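# Find the lighter check weight and set it on the red dish

## Task

Among four check weights, one is lighter than the rest. Identify it, for example with the balance: the pointer sits over white when both pans hold equal loads and leans toward the lighter pan otherwise. Lay that weight flat on the red dish and keep the other three off the dish. Everything apart from the weights and the dish must stay upright, and the balance must remain on the furniture it starts on.

## Robot and tools

ROBOTS. Three identical i2rt Big YAM arms: arm1, arm2 and arm3. Each has six joints, a two-finger gripper and a wrist camera. Full reach is about 1.0 m from the joint 1 axis. Feet in the scene frame (m): arm1 at x=-0.017 y=+1.211 z=+0.828, turned to face roughly -x; arm2 at x=+0.095 y=-0.011 z=+0.883, facing roughly +x; arm3 at x=-0.083 y=-1.202 z=+0.816, facing roughly +x. A foot faces along its own +x.

FRAME. There is one scene frame. Its origin is on the floor and +z is up. The "hand" point lies between the finger pads, about 1 cm behind the tips. The fingers point along the hand's +z axis and close along its y axis. hand_target is where the hand would be at the joint targets currently held. Printed hand positions get less accurate at long reach.

TOOL move. Every argument except cameras is a robot name (arm1, arm2, arm3), and each holds only that robot's part. A robot you leave out gets no new command. Inside a robot's part:
- joints: absolute targets, keyed by name. joint1_rad runs -2.879 to 2.879 and is the base turn, positive counter-clockwise from above. joint2_rad runs 0 to 3.141 and is the shoulder: 0 is upper arm pointing back, positive raises it. joint3_rad runs 0 to 3.019 and is the elbow: 0 is folded, positive opens it. joint4_rad runs -1.692 to 1.57 and is hand pitch, positive tilts the fingers up. joint5_rad runs -1.57 to 1.57 and swings the hand sideways, positive to the arm's right. joint6_rad runs -2.094 to 2.094 and is roll, positive clockwise seen from behind. gripper_m runs 0 to 0.093 and is the absolute fingertip gap in metres.
- target: one list of 7 numbers, [x, y, z, qw, qx, qy, qz]. It is an absolute hand pose in the scene frame, with position in metres and a unit quaternion. The hand travels in a straight line from its hand_target toward it.
- speed: the top speed of that path in m/s, from 0.002 to 0.5, default 0.25. It is only allowed with target.
- min_time_s: 0.1 to 8 s. It sets the least duration of this robot's joint motions and goes beside joints.
When target is given, joints may hold only gripper_m. Example part: {"target": [x, y, z, qw, qx, qy, qz], "speed": 0.25, "joints": {"gripper_m": v}}.

cameras lists camera names: arm1_cam_wrist, arm2_cam_wrist, arm3_cam_wrist, room_a, room_b, or "all". An empty list means no images. A move with no action returns the full state, all images and the scene number.

All motions in one action start together. All hand paths in it finish together, paced by the slowest. A hand path is cut off after 10 s. Each control step limits the commanded pose to within 100 mm and 20 degrees of the measured hand. Hands lag, drift, overshoot speed near full stretch, and often land a centimetre or more off. Joint moves can swing the hand along wide arcs. Unknown keys make a call invalid. Out-of-range values get it refused, and then the rest of that reply's move, wait and finished_scene calls do not run.

RESULTS. The "move" line gives each commanded robot "done" or its worst status. joint_status and hand_status explain how each motion ended:
- off_target: the joint stopped short and may still be pushing.
- time_out: the joint keeps pushing toward a nearby clipped target.
- not_followed: a safety check held back the command, reported as "joint command not followed" or "pose unreachable". The robot may keep trying.
- limit_stop_at_motor_heat: the joint was stopped by overheating.
To relieve a push, send the joint its reported position. on_its_own lists uncommanded activity, where "held at" is a target, not a reading. Robots under "as last shown" were not commanded, and their lines repeat older values. Joint velocities are in rad/s (gripper in m/s). Joint torques are in N m, and joints 3 and 4 wrap at ±28. Images can lag the state slightly, and the "pictures" line gives their order.

GRIPPER. Closed on nothing, it reads 0.000 to 0.003. While gripping a hard object at full force, it reads up to 0.005 below the object's width, and on some units slightly above. Full force is reached about 0.005 below the reading at first contact. To release, command a gap well above the reading.

OTHER TOOLS. wait(seconds 0 to 10, cameras) lets the scene run and returns the state. zoom_image(camera, region [x0, y0, x1, y1] pixels, at most 504 by 504) enlarges a part of that camera's newest image; all images are 672x504. finished_scene(scene) takes the current scene's integer number. It ends the scene for good, and the goal must hold without the robots.

CAUTIONS. Arms do not stop on contact; they keep pushing hard. A hard press between two robots, including one gripper closing on another's fingers, fails the scene. The self-collision check can be too slow and does not cover fingers, housings or cameras. Keep objects in the work area and off the floor. Do not tip anything other than weights and the dish, do not strike fixed or heavy items, and do not drop parts from height or release them while they move. Keep the balance on its furniture. Long stretched poses, loads and pushing heat the motors. A MOTOR HOT line appears at 85 °C, and at 100 °C the arm goes limp for 30 to 60 s or longer. Loose objects may be nudged now and then.

Each tool is called as name([rows], argument=value, ...), one row to a line, values as JSON.

## Session

move()

Scene clock: 0.00 s.
Joint torques (N m): no reading
Heat: arm1: hottest joint2_rad 37 °C; arm2: hottest joint2_rad 31 °C; arm3: hottest joint2_rad 36 °C.
Joint velocities: within noise
arm1.joint_positions: joint1_rad=+0.463 joint2_rad=+0.615 joint3_rad=+1.490 joint4_rad=-1.383 joint5_rad=+0.276 joint6_rad=+0.395 gripper_m=+0.09396
arm1.joint_status: not commanded
arm1.hand: x=-0.2166 y=+1.1519 z=+1.4100 quat_wxyz=(-0.119, -0.855, +0.016, +0.505) (m; scene frame)
arm1.hand_target: x=-0.2135 y=+1.1537 z=+1.4229 quat_wxyz=(-0.125, -0.847, +0.018, +0.516) (m; scene frame)
arm1.hand_status: not commanded
arm2.joint_positions: joint1_rad=+0.482 joint2_rad=+0.585 joint3_rad=+1.357 joint4_rad=-1.462 joint5_rad=+0.226 joint6_rad=+0.023 gripper_m=+0.09396
arm2.joint_status: not commanded
arm2.hand: x=-0.1095 y=-0.0683 z=+1.3892 quat_wxyz=(-0.010, +0.891, +0.138, -0.433) (m; scene frame)
arm2.hand_target: x=-0.1075 y=-0.0675 z=+1.4001 quat_wxyz=(-0.007, +0.885, +0.136, -0.444) (m; scene frame)
arm2.hand_status: not commanded
arm3.joint_positions: joint1_rad=-0.065 joint2_rad=+0.649 joint3_rad=+1.390 joint4_rad=-1.161 joint5_rad=-0.034 joint6_rad=-0.702 gripper_m=+0.09396
arm3.joint_status: not commanded
arm3.hand: x=-0.3410 y=-1.1470 z=+1.3892 quat_wxyz=(-0.236, +0.811, +0.203, -0.495) (m; scene frame)
arm3.hand_target: x=-0.3379 y=-1.1478 z=+1.4005 quat_wxyz=(-0.241, +0.804, +0.201, -0.504) (m; scene frame)
arm3.hand_status: not commanded
pictures: arm1_cam_wrist, arm2_cam_wrist, arm3_cam_wrist, room_a, room_b

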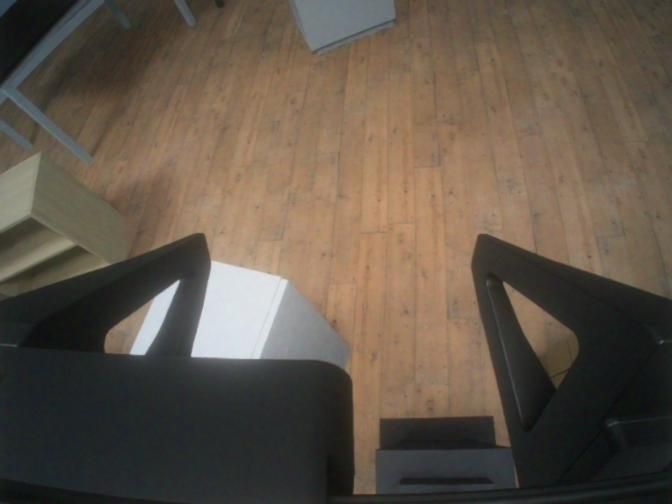

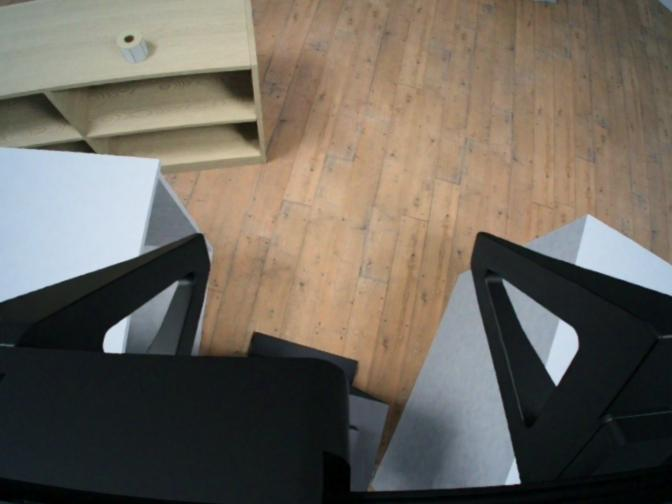

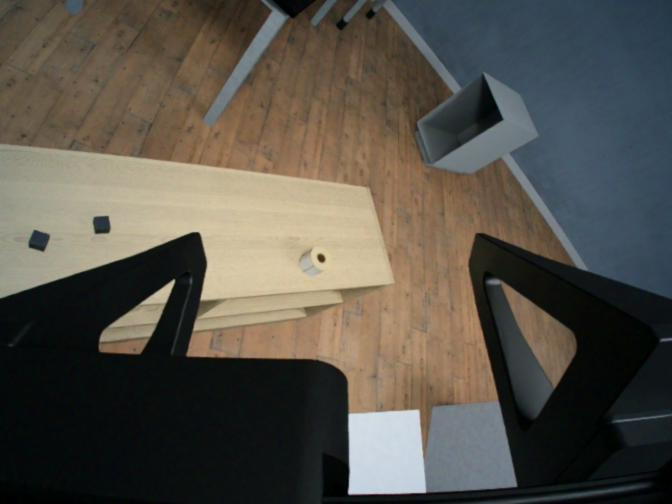

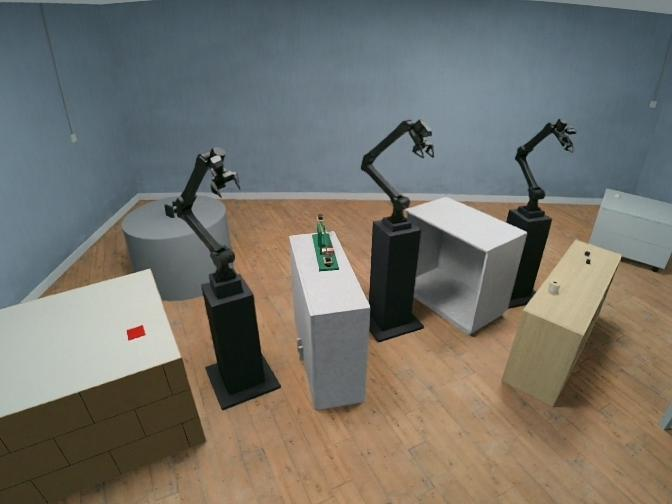

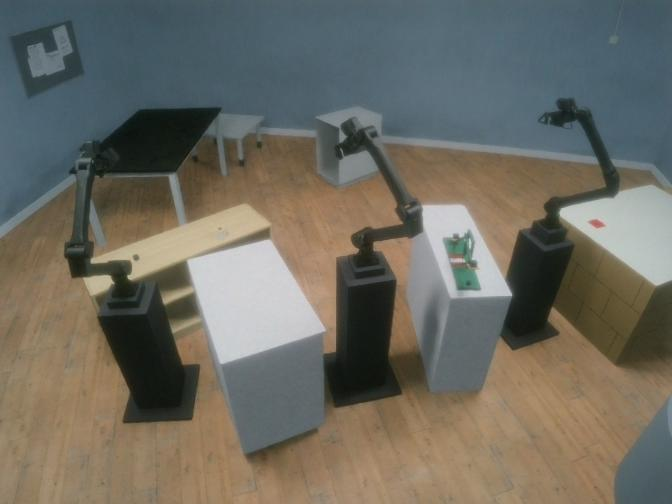

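zoom_image(camera="room_a", region=[270, 200, 390, 290])

zoom_image(camera="room_b", region=[420, 210, 520, 310])

zoom_image(camera="room_a", region=[500, 230, 640, 330])

zoom_image(camera="room_b", region=[90, 200, 290, 340])

zoom_image(camera="arm3_cam_wrist", region=[0, 140, 400, 340])

zoom_image(camera="room_a", region=[80, 280, 200, 380])

Scaled by 4.200 from the camera's 672x504 image, which has a finer 960x720 frame.

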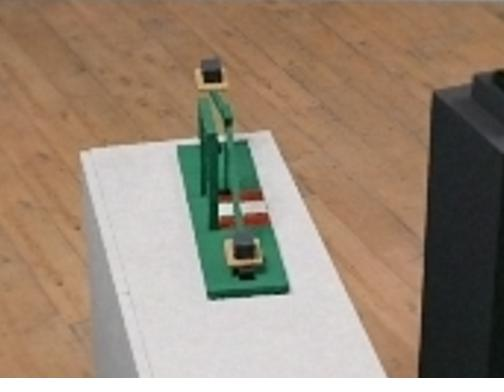

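Scaled by 5.040 from the camera's 672x504 image, which has a finer 960x720 frame.

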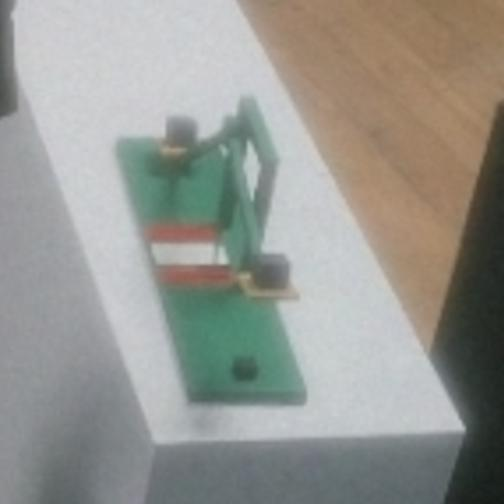

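Scaled by 3.600 from the camera's 672x504 image, which has a finer 960x720 frame.

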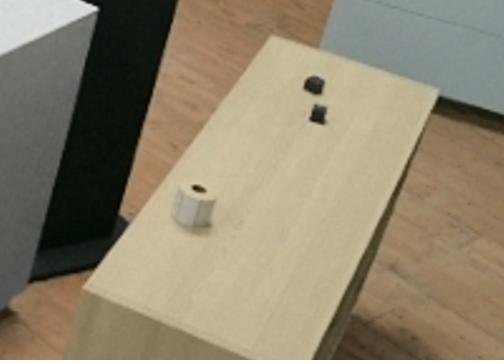

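Scaled by 2.520 from the camera's 672x504 image, which has a finer 960x720 frame.

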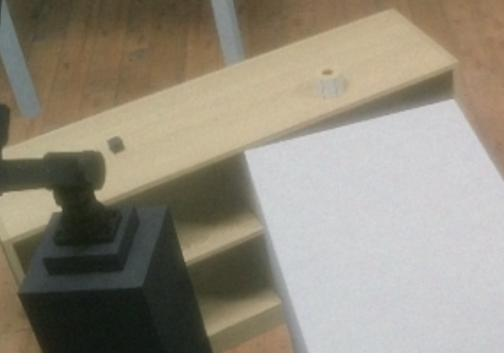

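Scaled by 1.260 from the camera's 672x504 image, which has a finer 960x720 frame.

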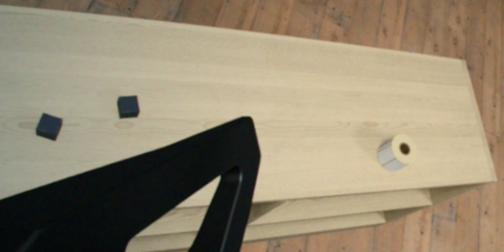

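Scaled by 4.200 from the camera's 672x504 image, which has a finer 960x720 frame.

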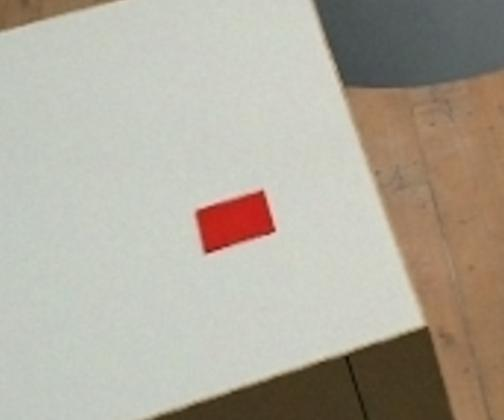

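move(arm1={"joints":{"joint1_rad":1.99,"joint2_rad":0.9,"joint5_rad":0,"joint6_rad":0}})

move(arm1={"target":[0.235,0.626,1.13,0.209,0.777,-0.504,0.322],"speed":0.4}, cameras=["arm1_cam_wrist","room_b"])

Scene clock: 5.03 s.
Joint torques (N m): arm1=[0.73 -3.31 12.21 1.81 0.03 -0.2] | arm2=[1.67 2.49 10.93 1.96 0.08 0.1] | arm3=[-1.08 0.44 8.81 2.09 -0.02 0.01]
Heat: arm1: hottest joint2_rad 37 °C; arm2: hottest joint2_rad 31 °C; arm3: hottest joint2_rad 36 °C.
move: arm1 done
Joint velocities: within noise
arm1.joint_positions: joint1_rad=+1.975 joint2_rad=+0.914 joint3_rad=+1.486 joint4_rad=-1.383 joint5_rad=+0.001 joint6_rad=+0.013 gripper_m=+0.09397
arm1.joint_status: all done
arm1.hand: x=+0.1368 y=+0.9129 z=+1.3277 quat_wxyz=(-0.315, -0.492, -0.788, +0.197) (m; scene frame)
arm1.hand_target: x=+0.1389 y=+0.9201 z=+1.3477 quat_wxyz=(-0.335, -0.475, -0.786, +0.208) (m; scene frame)
arm1.hand_status: not commanded
arm2, arm3: as last shown
arm3.hand_target: x=-0.3379 y=-1.1478 z=+1.4005 quat_wxyz=(-0.241, +0.805, +0.201, -0.504) (m; scene frame)
pictures: none

Scene clock: 12.87 s.
Joint torques (N m): arm1=[0.44 -12.34 15.57 0.85 0.35 -0.2] | arm2=[1.55 2.37 10.93 1.94 0.07 0.1] | arm3=[-1.14 0.44 8.8 2.06 -0.01 0.01]
Heat: arm1: hottest joint3_rad 38 °C; arm2: hottest joint2_rad 31 °C; arm3: hottest joint2_rad 36 °C.
move: arm1 off_target
Joint velocities: within noise
arm1.joint_positions: joint1_rad=+2.038 joint2_rad=+1.722 joint3_rad=+1.703 joint4_rad=-1.144 joint5_rad=+0.525 joint6_rad=-2.086 gripper_m=+0.09398
arm1.joint_status: not commanded
arm1.hand: x=+0.2199 y=+0.6356 z=+1.1108 quat_wxyz=(+0.257, +0.425, -0.845, +0.198) (m; scene frame)
arm1.hand_target: x=+0.2349 y=+0.6276 z=+1.1298 quat_wxyz=(+0.257, +0.431, -0.838, +0.215) (m; scene frame)
arm1.hand_status: off_target (0.026 m and 58.7 deg from the pose sent, 0.362 m and 178.6 deg at the start; pose on its path clipped on 144 of 235 steps; a joint's target at an end of its range on 155 of 235 steps)
arm2, arm3: as last shown
pictures: arm1_cam_wrist, room_b
camera_calibration:
arm1_cam_wrist: T_world_to_cam=[[0.822196, -0.557144, 0.116549, 0.0438818], [-0.248476, -0.167092, 0.954117, -0.895947], [-0.512107, -0.813431, -0.27582, 1.06354], [0, 0, 0, 1]] pos_world=[0.285943, 0.739856, 1.14307]

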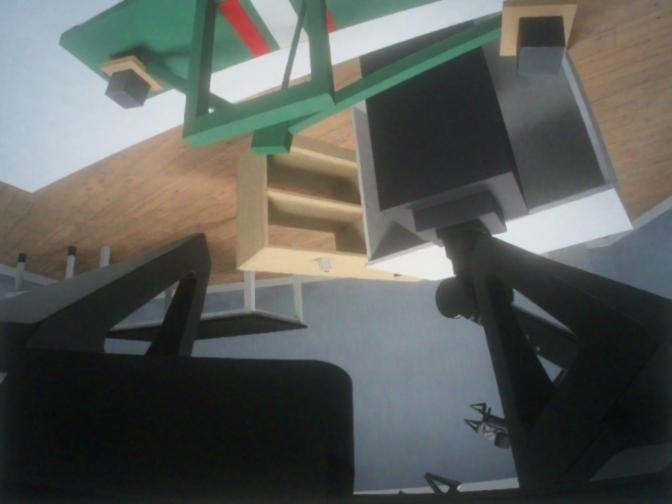

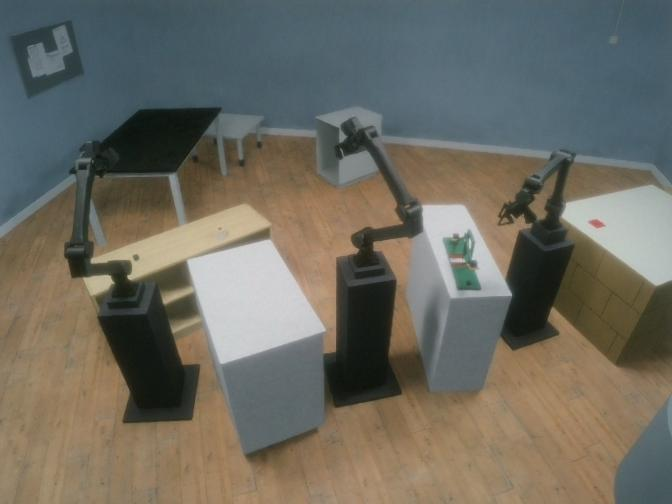

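zoom_image(camera="arm1_cam_wrist", region=[60, 0, 600, 200])

zoom_image(camera="arm1_cam_wrist", region=[100, 0, 500, 160])

move(arm1={"joints":{"joint1_rad":1.93,"joint2_rad":1.4,"joint3_rad":1.7,"joint4_rad":-1.144,"joint5_rad":0,"joint6_rad":0}}, cameras=["arm1_cam_wrist"])

Region (60, 0, 600, 200) is 540x200 pixels. A region can be at most 504 by 504 pixels.

Scaled by 1.260 from the camera's 672x504 image, which has a finer 960x720 frame.

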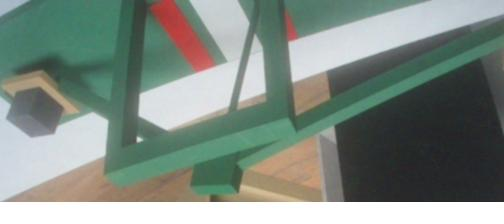

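Scene clock: 15.90 s.
Joint torques (N m): arm1=[-0.38 -8.64 12.85 1.5 -0.02 0.01] | arm2=[1.55 2.08 11 1.89 0.1 0.11] | arm3=[-1.26 0.38 8.79 2.1 -0.01 0.02]
Heat: arm1: hottest joint3_rad 40 °C; arm2: hottest joint3_rad 32 °C; arm3: hottest joint2_rad 36 °C.
move: arm1 done
Joint velocities: within noise
arm1.joint_positions: joint1_rad=+1.924 joint2_rad=+1.398 joint3_rad=+1.676 joint4_rad=-1.146 joint5_rad=+0.003 joint6_rad=-0.015 gripper_m=+0.09399
arm1.joint_status: all done
arm1.hand: x=+0.2071 y=+0.7085 z=+1.2597 quat_wxyz=(-0.284, -0.507, -0.790, +0.195) (m; scene frame)
arm1.hand_target: x=+0.2116 y=+0.7074 z=+1.2720 quat_wxyz=(-0.297, -0.507, -0.785, +0.197) (m; scene frame)
arm1.hand_status: not commanded
arm2, arm3: as last shown
pictures: arm1_cam_wrist
camera_calibration:
arm1_cam_wrist: T_world_to_cam=[[-0.911268, -0.411176, 0.0229049, 0.451187], [-0.411765, 0.908897, -0.0660043, -0.472535], [0.00632121, -0.0695791, -0.997556, 1.4322], [0, 0, 0, 1]] pos_world=[0.207526, 0.714653, 1.38717]

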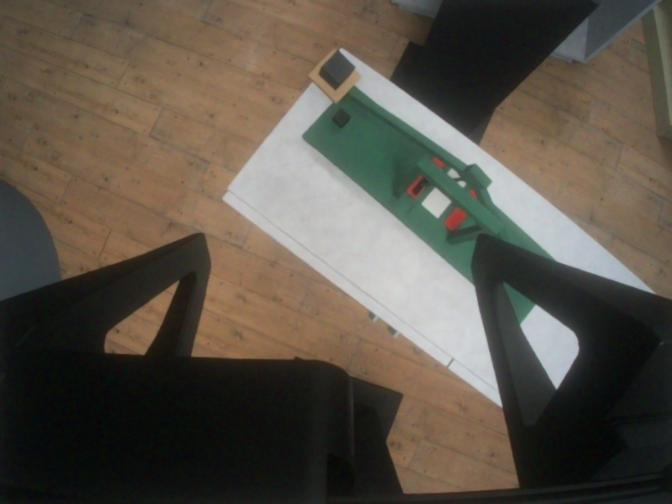

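zoom_image(camera="arm1_cam_wrist", region=[280, 30, 530, 250])

Scaled by 2.016 from the camera's 672x504 image, which has a finer 960x720 frame.

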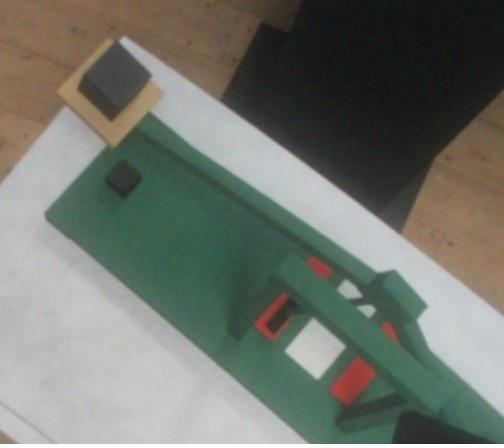

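move(arm1={"target":[0.342,0.55,1.045,-0.191,-0.778,-0.525,0.2835],"speed":0.3}, cameras=["arm1_cam_wrist","room_b"])

Scene clock: 19.50 s.
Joint torques (N m): arm1=[0.56 -16.73 15.49 0.7 0.48 0.04] | arm2=[1.55 2.02 10.95 1.92 0.06 0.11] | arm3=[-1.2 0.44 8.79 2.09 -0.01 0.01]
Heat: arm1: hottest joint3_rad 41 °C; arm2: hottest joint3_rad 32 °C; arm3: hottest joint2_rad 36 °C.
move: arm1 off_target
Joint velocities: within noise
arm1.joint_positions: joint1_rad=+2.119 joint2_rad=+2.089 joint3_rad=+2.032 joint4_rad=-1.129 joint5_rad=+0.562 joint6_rad=+0.865 gripper_m=+0.09399
arm1.joint_status: not commanded
arm1.hand: x=+0.3273 y=+0.5580 z=+1.0280 quat_wxyz=(-0.170, -0.778, -0.534, +0.285) (m; scene frame)
arm1.hand_target: x=+0.3412 y=+0.5512 z=+1.0451 quat_wxyz=(-0.192, -0.779, -0.526, +0.284) (m; scene frame)
arm1.hand_status: off_target (0.024 m and 2.6 deg from the pose sent, 0.299 m and 46.3 deg at the start)
arm2, arm3: as last shown
pictures: arm1_cam_wrist, room_b
camera_calibration:
arm1_cam_wrist: T_world_to_cam=[[-0.927681, 0.370948, 0.0424917, 0.0529915], [0.369517, 0.928449, -0.0379523, -0.59699], [-0.0535298, -0.0195062, -0.998376, 1.18228], [0, 0, 0, 1]] pos_world=[0.333044, 0.557679, 1.15545]

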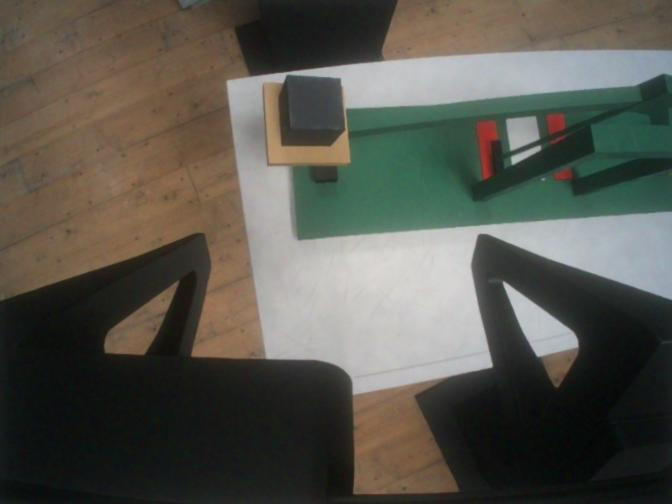

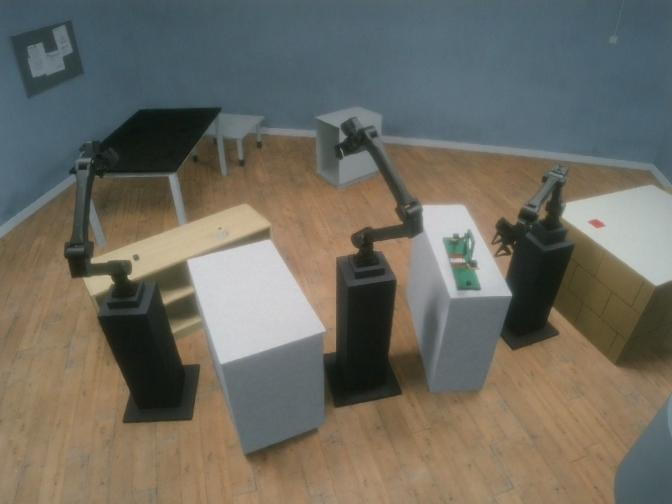

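move(arm1={"target":[0.328,0.488,0.966,-0.191,-0.778,-0.525,0.2835],"speed":0.15}, cameras=["arm1_cam_wrist"])

Scene clock: 21.63 s.
Joint torques (N m): arm1=[-1.14 -17.55 15.46 1.42 0.34 -0.22] | arm2=[1.32 2.2 10.95 1.91 0.07 0.11] | arm3=[-1.26 0.44 8.77 2.04 -0.01 0.01]
Heat: arm1: hottest joint3_rad 42 °C; arm2: hottest joint3_rad 33 °C; arm3: hottest joint2_rad 36 °C.
move: arm1 off_target
Joint velocities: within noise
arm1.joint_positions: joint1_rad=+2.071 joint2_rad=+2.252 joint3_rad=+2.096 joint4_rad=-1.014 joint5_rad=+0.541 joint6_rad=+0.827 gripper_m=+0.09399
arm1.joint_status: not commanded
arm1.hand: x=+0.3213 y=+0.5058 z=+0.9469 quat_wxyz=(-0.167, -0.781, -0.531, +0.282) (m; scene frame)
arm1.hand_target: x=+0.3271 y=+0.4897 z=+0.9664 quat_wxyz=(-0.192, -0.779, -0.525, +0.284) (m; scene frame)
arm1.hand_status: off_target (0.027 m and 2.8 deg from the pose sent, 0.094 m and 2.6 deg at the start)
arm2, arm3: as last shown
pictures: arm1_cam_wrist
camera_calibration:
arm1_cam_wrist: T_world_to_cam=[[-0.924175, 0.37968, 0.0417607, 0.0653308], [0.37867, 0.925039, -0.030195, -0.557951], [-0.0500947, -0.012092, -0.998671, 1.09537], [0, 0, 0, 1]] pos_world=[0.326529, 0.504567, 1.07434]

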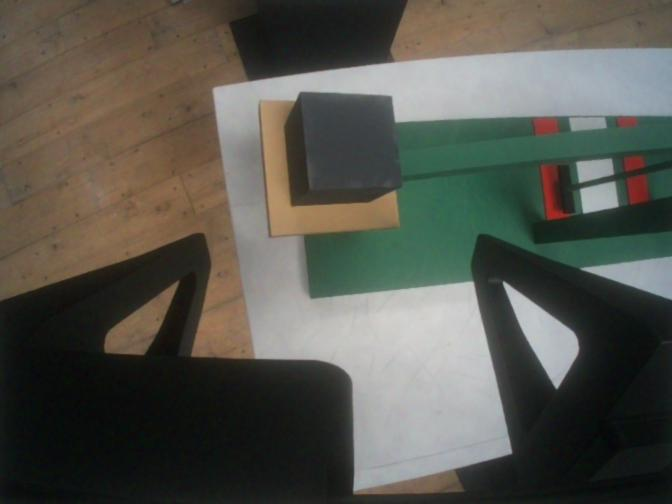

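move(arm1={"target":[0.305,0.448,0.926,-0.191,-0.778,-0.525,0.2835],"speed":0.1}, cameras=["arm1_cam_wrist","room_b"])

zoom_image(camera="room_b", region=[430, 200, 530, 310])

Scene clock: 23.47 s.
Joint torques (N m): arm1=[-2.08 -18.67 16.47 1.85 0.35 -0.33] | arm2=[1.49 1.9 10.95 1.92 0.09 0.11] | arm3=[-1.14 0.44 8.79 2.07 -0.01 0]
Heat: arm1: hottest joint3_rad 42 °C; arm2: hottest joint3_rad 33 °C; arm3: hottest joint2_rad 36 °C.
move: arm1 off_target
Joint velocities: within noise
arm1.joint_positions: joint1_rad=+2.036 joint2_rad=+2.339 joint3_rad=+2.135 joint4_rad=-0.960 joint5_rad=+0.516 joint6_rad=+0.784 gripper_m=+0.09399
arm1.joint_status: not commanded
arm1.hand: x=+0.3091 y=+0.4790 z=+0.9009 quat_wxyz=(-0.161, -0.780, -0.537, +0.277) (m; scene frame)
arm1.hand_target: x=+0.3033 y=+0.4512 z=+0.9271 quat_wxyz=(-0.192, -0.779, -0.525, +0.285) (m; scene frame)
arm1.hand_status: off_target (0.040 m and 3.7 deg from the pose sent, 0.064 m and 2.8 deg at the start)
arm2, arm3: as last shown
pictures: arm1_cam_wrist, room_b
camera_calibration:
arm1_cam_wrist: T_world_to_cam=[[-0.927191, 0.371331, 0.0492905, 0.0642778], [0.371099, 0.928486, -0.0141216, -0.54369], [-0.0510093, 0.00519822, -0.998685, 1.04054], [0, 0, 0, 1]] pos_world=[0.314438, 0.475532, 1.02833]

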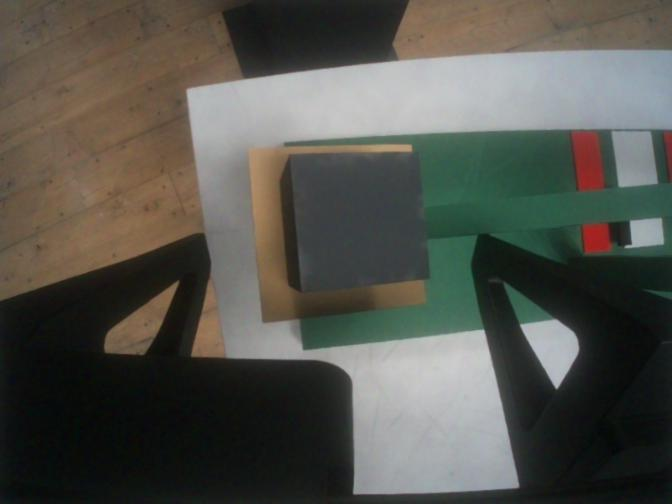

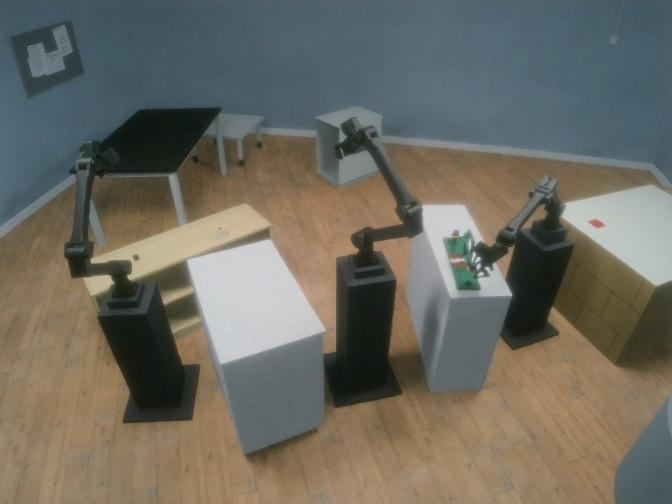

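Scaled by 4.582 from the camera's 672x504 image, which has a finer 960x720 frame.

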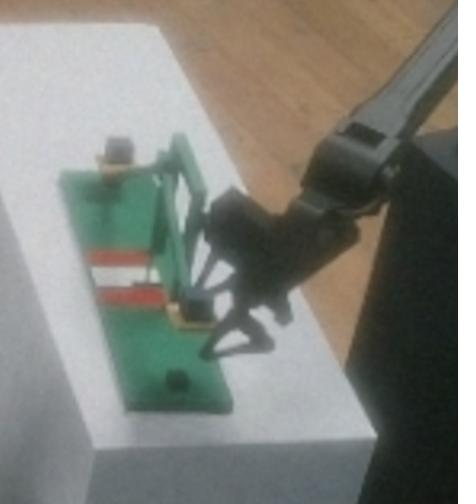

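move(arm1={"target":[0.297,0.431,0.935,-0.191,-0.778,-0.525,0.2835],"speed":0.1}, cameras=["arm1_cam_wrist","room_b"])

zoom_image(camera="room_b", region=[430, 200, 530, 310])

Scene clock: 25.07 s.
Joint torques (N m): arm1=[-3.72 -18.02 17.94 2.22 0.54 -0.52] | arm2=[1.55 2.32 10.93 1.91 0.09 0.11] | arm3=[-1.08 0.38 8.81 2.09 0 0.01]
Heat: arm1: hottest joint3_rad 43 °C; arm2: hottest joint3_rad 33 °C; arm3: hottest joint2_rad 36 °C.
move: arm1 off_target
Joint velocities: within noise
arm1.joint_positions: joint1_rad=+2.036 joint2_rad=+2.359 joint3_rad=+2.186 joint4_rad=-1.003 joint5_rad=+0.505 joint6_rad=+0.784 gripper_m=+0.09399
arm1.joint_status: not commanded
arm1.hand: x=+0.3127 y=+0.4758 z=+0.9048 quat_wxyz=(-0.157, -0.781, -0.540, +0.271) (m; scene frame)
arm1.hand_target: x=+0.2936 y=+0.4369 z=+0.9365 quat_wxyz=(-0.192, -0.778, -0.525, +0.286) (m; scene frame)
arm1.hand_status: off_target (0.056 m and 4.5 deg from the pose sent, 0.060 m and 3.8 deg at the start)
arm2, arm3: as last shown
pictures: arm1_cam_wrist, room_b
camera_calibration:
arm1_cam_wrist: T_world_to_cam=[[-0.929027, 0.366413, 0.0514749, 0.069602], [0.366966, 0.930233, 0.00140022, -0.55559], [-0.0473706, 0.0201904, -0.998673, 1.03629], [0, 0, 0, 1]] pos_world=[0.317635, 0.470402, 1.03211]

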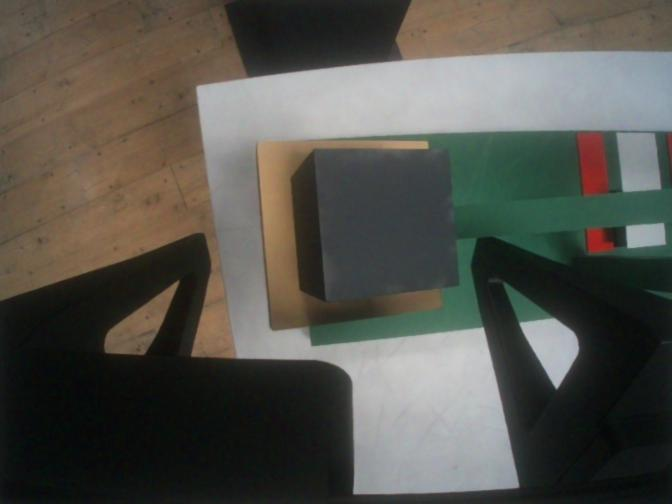

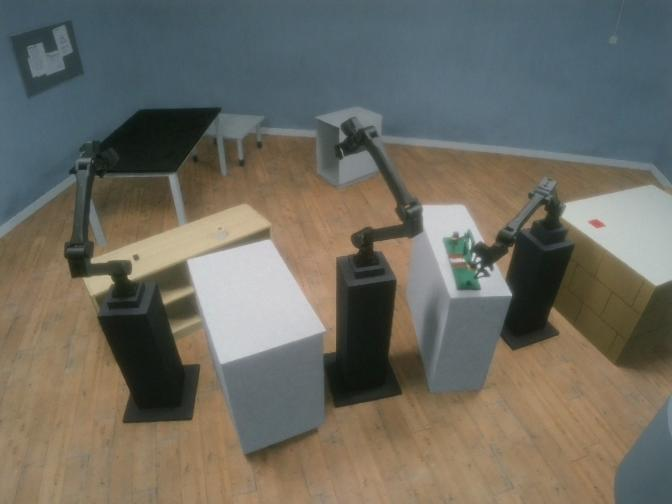

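Scaled by 4.582 from the camera's 672x504 image, which has a finer 960x720 frame.

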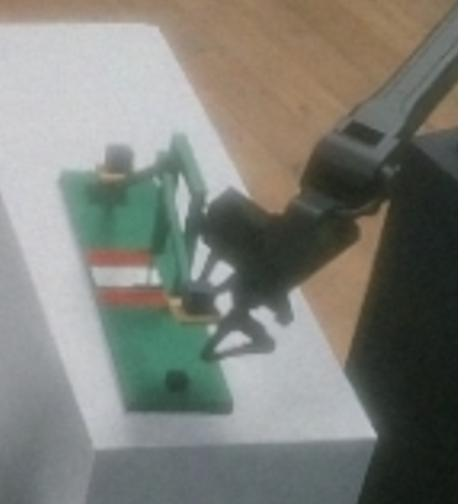

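move(arm1={"target":[0.314,0.477,0.955,-0.191,-0.778,-0.525,0.2835],"speed":0.1})

move(arm1={"target":[0.302,0.440,0.938,-0.191,-0.778,-0.525,0.2835],"speed":0.1}, cameras=["arm1_cam_wrist","room_b"])

zoom_image(camera="room_b", region=[430, 200, 530, 310])

Scene clock: 26.80 s.
Joint torques (N m): arm1=[-0.26 -21.25 10.84 1.68 0.5 -0.07] | arm2=[1.61 2.37 10.99 1.96 0.09 0.11] | arm3=[-1.14 0.38 8.77 2.06 -0.01 0.01]
Heat: arm1: hottest joint3_rad 44 °C; arm2: hottest joint3_rad 34 °C; arm3: hottest joint2_rad 36 °C.
move: arm1 off_target
Joint velocities: within noise
arm1.joint_positions: joint1_rad=+2.038 joint2_rad=+2.315 joint3_rad=+2.144 joint4_rad=-0.988 joint5_rad=+0.524 joint6_rad=+0.784 gripper_m=+0.09399
arm1.joint_status: not commanded
arm1.hand: x=+0.3085 y=+0.4811 z=+0.9219 quat_wxyz=(-0.163, -0.779, -0.536, +0.281) (m; scene frame)
arm1.hand_target: x=+0.3137 y=+0.4775 z=+0.9549 quat_wxyz=(-0.191, -0.779, -0.526, +0.284) (m; scene frame)
arm1.hand_status: off_target (0.034 m and 3.4 deg from the pose sent, 0.050 m and 4.5 deg at the start)
arm2.joint_positions: joint1_rad=+0.482 joint2_rad=+0.585 joint3_rad=+1.357 joint4_rad=-1.462 joint5_rad=+0.226 joint6_rad=+0.023 gripper_m=+0.09396
arm2.joint_status: not commanded
arm2.hand: x=-0.1095 y=-0.0683 z=+1.3892 quat_wxyz=(-0.010, +0.891, +0.138, -0.433) (m; scene frame)
arm2.hand_target: x=-0.1075 y=-0.0675 z=+1.4001 quat_wxyz=(-0.007, +0.885, +0.136, -0.444) (m; scene frame)
arm2.hand_status: not commanded
arm3.joint_positions: joint1_rad=-0.065 joint2_rad=+0.649 joint3_rad=+1.390 joint4_rad=-1.161 joint5_rad=-0.034 joint6_rad=-0.702 gripper_m=+0.09396
arm3.joint_status: not commanded
arm3.hand: x=-0.3410 y=-1.1470 z=+1.3892 quat_wxyz=(-0.236, +0.811, +0.203, -0.495) (m; scene frame)
arm3.hand_target: x=-0.3379 y=-1.1478 z=+1.4005 quat_wxyz=(-0.241, +0.805, +0.201, -0.504) (m; scene frame)
arm3.hand_status: not commanded
pictures: none

Scene clock: 28.03 s.
Joint torques (N m): arm1=[-3.37 -17.67 17.44 2.09 0.32 -0.42] | arm2=[1.55 2.2 10.99 1.89 0.06 0.11] | arm3=[-1.14 0.38 8.76 2.07 -0.01 0.01]
Heat: arm1: hottest joint3_rad 44 °C; arm2: hottest joint3_rad 34 °C; arm3: hottest joint2_rad 36 °C.
move: arm1 off_target
Joint velocities: within noise
arm1.joint_positions: joint1_rad=+2.037 joint2_rad=+2.342 joint3_rad=+2.170 joint4_rad=-0.999 joint5_rad=+0.514 joint6_rad=+0.783 gripper_m=+0.09399
arm1.joint_status: not commanded
arm1.hand: x=+0.3106 y=+0.4783 z=+0.9111 quat_wxyz=(-0.158, -0.780, -0.539, +0.276) (m; scene frame)
arm1.hand_target: x=+0.2992 y=+0.4446 z=+0.9393 quat_wxyz=(-0.192, -0.778, -0.525, +0.285) (m; scene frame)
arm1.hand_status: off_target (0.048 m and 4.2 deg from the pose sent, 0.045 m and 3.4 deg at the start)
arm2, arm3: as last shown
pictures: arm1_cam_wrist, room_b
camera_calibration:
arm1_cam_wrist: T_world_to_cam=[[-0.928002, 0.368476, 0.0551191, 0.0618302], [0.368621, 0.929546, -0.00789211, -0.548886], [-0.0541438, 0.0129942, -0.998449, 1.04789], [0, 0, 0, 1]] pos_world=[0.316446, 0.473816, 1.03852]

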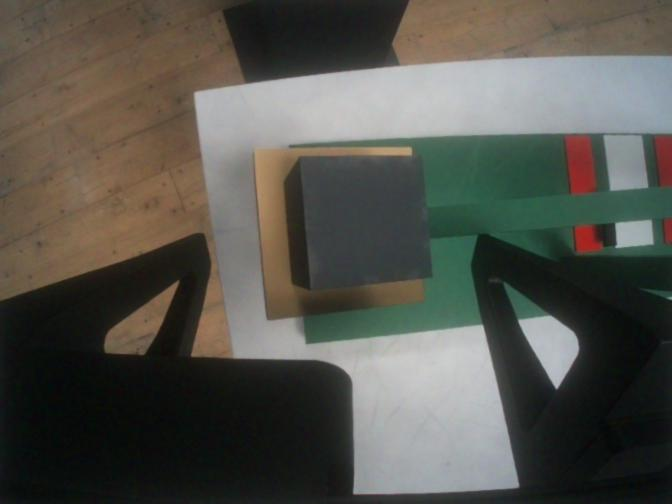

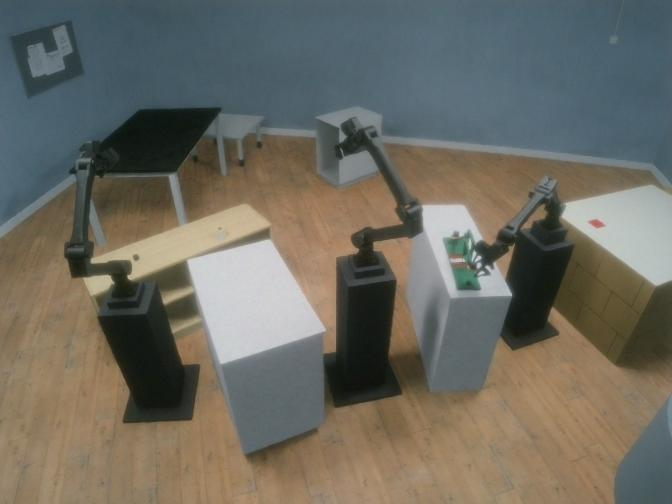

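Scaled by 4.582 from the camera's 672x504 image, which has a finer 960x720 frame.

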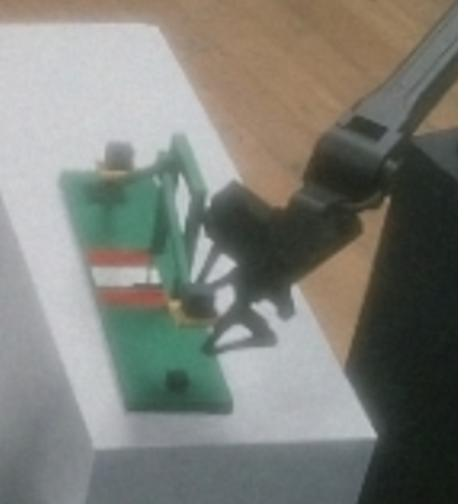

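move(arm1={"target":[0.316,0.487,0.965,-0.191,-0.778,-0.525,0.2835],"speed":0.1,"joints":{"gripper_m":0.062}}, cameras=["arm1_cam_wrist"])

move(arm1={"target":[0.302,0.440,0.935,-0.191,-0.778,-0.525,0.2835],"speed":0.1}, cameras=["arm1_cam_wrist","room_b"])

zoom_image(camera="room_b", region=[430, 200, 530, 310])

Scene clock: 30.00 s.
Joint torques (N m): arm1=[-0.21 -22.59 10.8 1.05 0.61 0.03] | arm2=[1.55 2.26 11.03 1.95 0.07 0.11] | arm3=[-1.32 0.38 8.79 2.07 -0.01 0.01]
Heat: arm1: hottest joint3_rad 45 °C; arm2: hottest joint3_rad 34 °C; arm3: hottest joint2_rad 36 °C.
move: arm1 off_target
Joint velocities: within noise
arm1.joint_positions: joint1_rad=+2.043 joint2_rad=+2.296 joint3_rad=+2.120 joint4_rad=-0.988 joint5_rad=+0.525 joint6_rad=+0.783 gripper_m=+0.06211
arm1.joint_status: all done
arm1.hand: x=+0.3090 y=+0.4878 z=+0.9255 quat_wxyz=(-0.162, -0.778, -0.538, +0.281) (m; scene frame)
arm1.hand_target: x=+0.3157 y=+0.4874 z=+0.9646 quat_wxyz=(-0.191, -0.779, -0.526, +0.283) (m; scene frame)
arm1.hand_status: off_target (0.040 m and 3.7 deg from the pose sent, 0.055 m and 4.2 deg at the start)
arm2, arm3: as last shown
pictures: arm1_cam_wrist
camera_calibration:
arm1_cam_wrist: T_world_to_cam=[[-0.928466, 0.367455, 0.0541115, 0.0576639], [0.366882, 0.930041, -0.0205286, -0.545003], [-0.0578692, 0.000792391, -0.998324, 1.06903], [0, 0, 0, 1]] pos_world=[0.315355, 0.484839, 1.05293]

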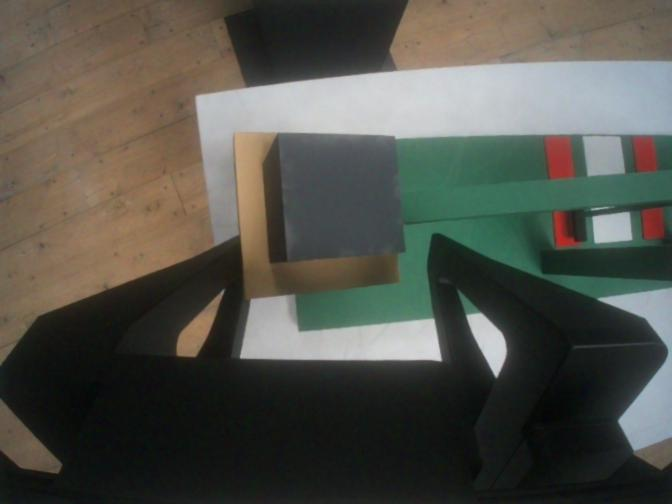

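Scene clock: 31.77 s.
Joint torques (N m): arm1=[-1.2 -18.32 15.16 0.99 0.31 -0.2] | arm2=[1.44 2.14 10.97 1.95 0.07 0.12] | arm3=[-1.14 0.5 8.79 2.09 -0.02 0.01]
Heat: arm1: hottest joint3_rad 45 °C; arm2: hottest joint3_rad 34 °C; arm3: hottest joint2_rad 36 °C.
move: arm1 off_target
Joint velocities: within noise
arm1.joint_positions: joint1_rad=+2.014 joint2_rad=+2.360 joint3_rad=+2.223 joint4_rad=-0.978 joint5_rad=+0.513 joint6_rad=+0.760 gripper_m=+0.06209
arm1.joint_status: not commanded
arm1.hand: x=+0.3026 y=+0.4556 z=+0.9241 quat_wxyz=(-0.178, -0.780, -0.530, +0.282) (m; scene frame)
arm1.hand_target: x=+0.3013 y=+0.4411 z=+0.9351 quat_wxyz=(-0.192, -0.779, -0.526, +0.284) (m; scene frame)
arm1.hand_status: off_target (0.019 m and 1.6 deg from the pose sent, 0.049 m and 3.7 deg at the start)
arm2, arm3: as last shown
pictures: arm1_cam_wrist, room_b
camera_calibration:
arm1_cam_wrist: T_world_to_cam=[[-0.927183, 0.373868, 0.0235652, 0.0884776], [0.37273, 0.926996, -0.0418365, -0.493533], [-0.0374862, -0.0300066, -0.998847, 1.07563], [0, 0, 0, 1]] pos_world=[0.30631, 0.4567, 1.05166]

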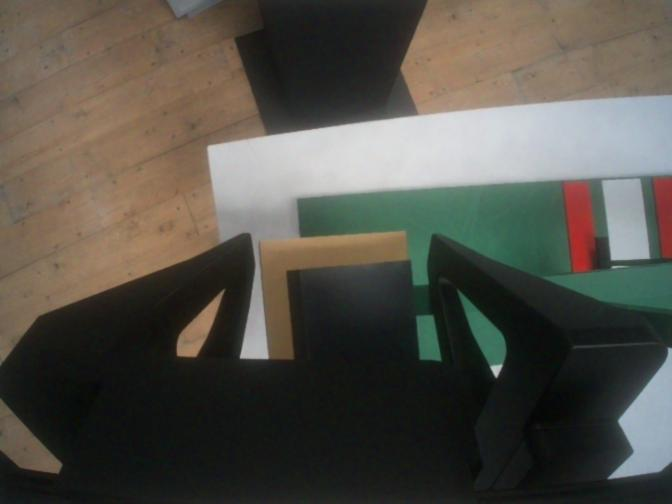

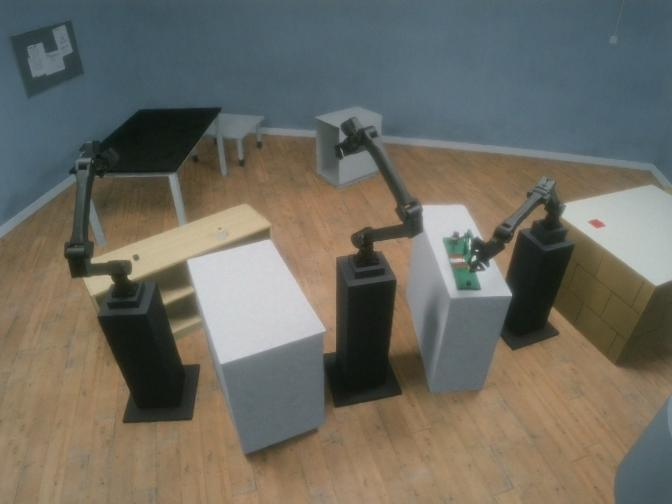

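Scaled by 4.582 from the camera's 672x504 image, which has a finer 960x720 frame.

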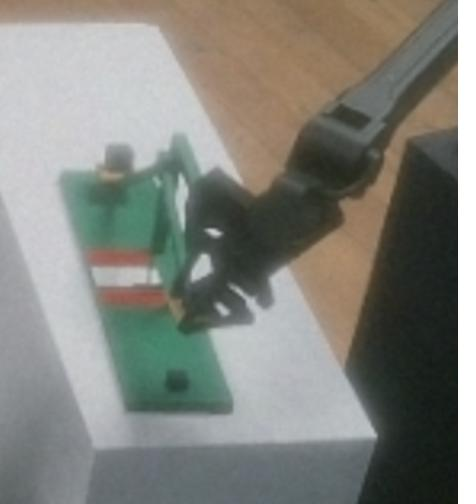

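move(arm1={"target":[0.299,0.450,0.917,-0.191,-0.778,-0.525,0.2835],"speed":0.06}, cameras=["arm1_cam_wrist"])

Scene clock: 33.23 s.
Joint torques (N m): arm1=[-0.97 -19.6 11.04 1.63 0.31 -0.19] | arm2=[1.44 2.26 10.99 1.89 0.08 0.1] | arm3=[-1.2 0.32 8.8 2.07 -0.02 0.02]
Heat: arm1: hottest joint3_rad 45 °C; arm2: hottest joint3_rad 34 °C; arm3: hottest joint2_rad 36 °C.
move: arm1 off_target
Joint velocities: within noise
arm1.joint_positions: joint1_rad=+2.014 joint2_rad=+2.360 joint3_rad=+2.180 joint4_rad=-0.927 joint5_rad=+0.513 joint6_rad=+0.760 gripper_m=+0.06209
arm1.joint_status: not commanded
arm1.hand: x=+0.3020 y=+0.4565 z=+0.9087 quat_wxyz=(-0.182, -0.780, -0.529, +0.282) (m; scene frame)
arm1.hand_target: x=+0.2988 y=+0.4502 z=+0.9169 quat_wxyz=(-0.191, -0.779, -0.526, +0.284) (m; scene frame)
arm1.hand_status: off_target (0.011 m and 1.1 deg from the pose sent, 0.010 m and 1.6 deg at the start)
arm2, arm3: as last shown
pictures: arm1_cam_wrist
camera_calibration:
arm1_cam_wrist: T_world_to_cam=[[-0.927271, 0.373974, 0.0176587, 0.0933102], [0.372863, 0.926717, -0.0465829, -0.490253], [-0.0337853, -0.0366108, -0.998758, 1.06206], [0, 0, 0, 1]] pos_world=[0.305203, 0.458313, 1.03626]

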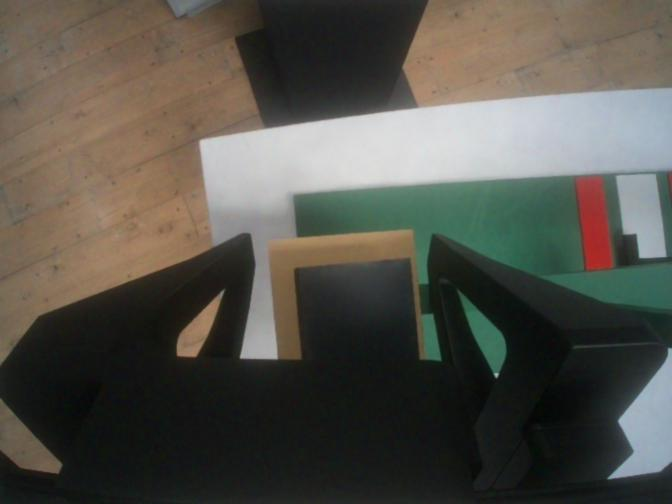

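move(arm1={"joints":{"gripper_m":0.026}}, cameras=["arm1_cam_wrist","room_b"])

Scene clock: 34.03 s.
Joint torques (N m): arm1=[-1.14 -20.07 10.93 0.95 0.55 -0.07] | arm2=[1.32 2.32 10.99 1.91 0.08 0.11] | arm3=[-1.14 0.38 8.8 2.09 -0.01 0.01]
Heat: arm1: hottest joint3_rad 45 °C; arm2: hottest joint3_rad 35 °C; arm3: hottest joint2_rad 36 °C.
move: arm1 off_target
Joint velocities: within noise
arm1.joint_positions: joint1_rad=+2.019 joint2_rad=+2.359 joint3_rad=+2.180 joint4_rad=-0.912 joint5_rad=+0.506 joint6_rad=+0.748 gripper_m=+0.03046
arm1.joint_status: gripper_m off_target (ended at +0.03048, target +0.02600)
arm1.hand: x=+0.3080 y=+0.4556 z=+0.9104 quat_wxyz=(-0.189, -0.775, -0.534, +0.280) (m; scene frame)
arm1.hand_target: x=+0.2990 y=+0.4502 z=+0.9172 quat_wxyz=(-0.191, -0.779, -0.526, +0.284) (m; scene frame)
arm1.hand_status: not commanded
arm2, arm3: as last shown
pictures: arm1_cam_wrist, room_b
camera_calibration:
arm1_cam_wrist: T_world_to_cam=[[-0.933582, 0.358244, 0.00932066, 0.115757], [0.35733, 0.932546, -0.0517069, -0.484807], [-0.0272156, -0.0449421, -0.998619, 1.06558], [0, 0, 0, 1]] pos_world=[0.310305, 0.458525, 1.03797]

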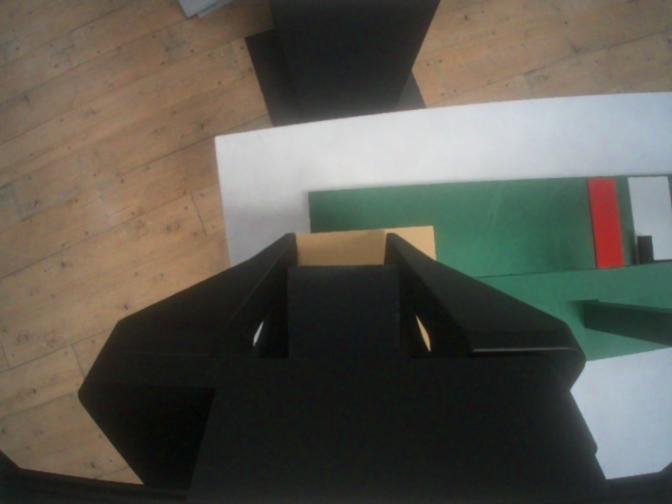

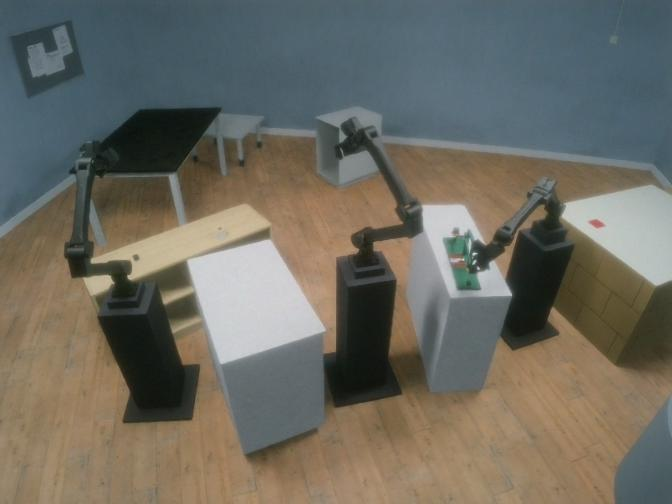

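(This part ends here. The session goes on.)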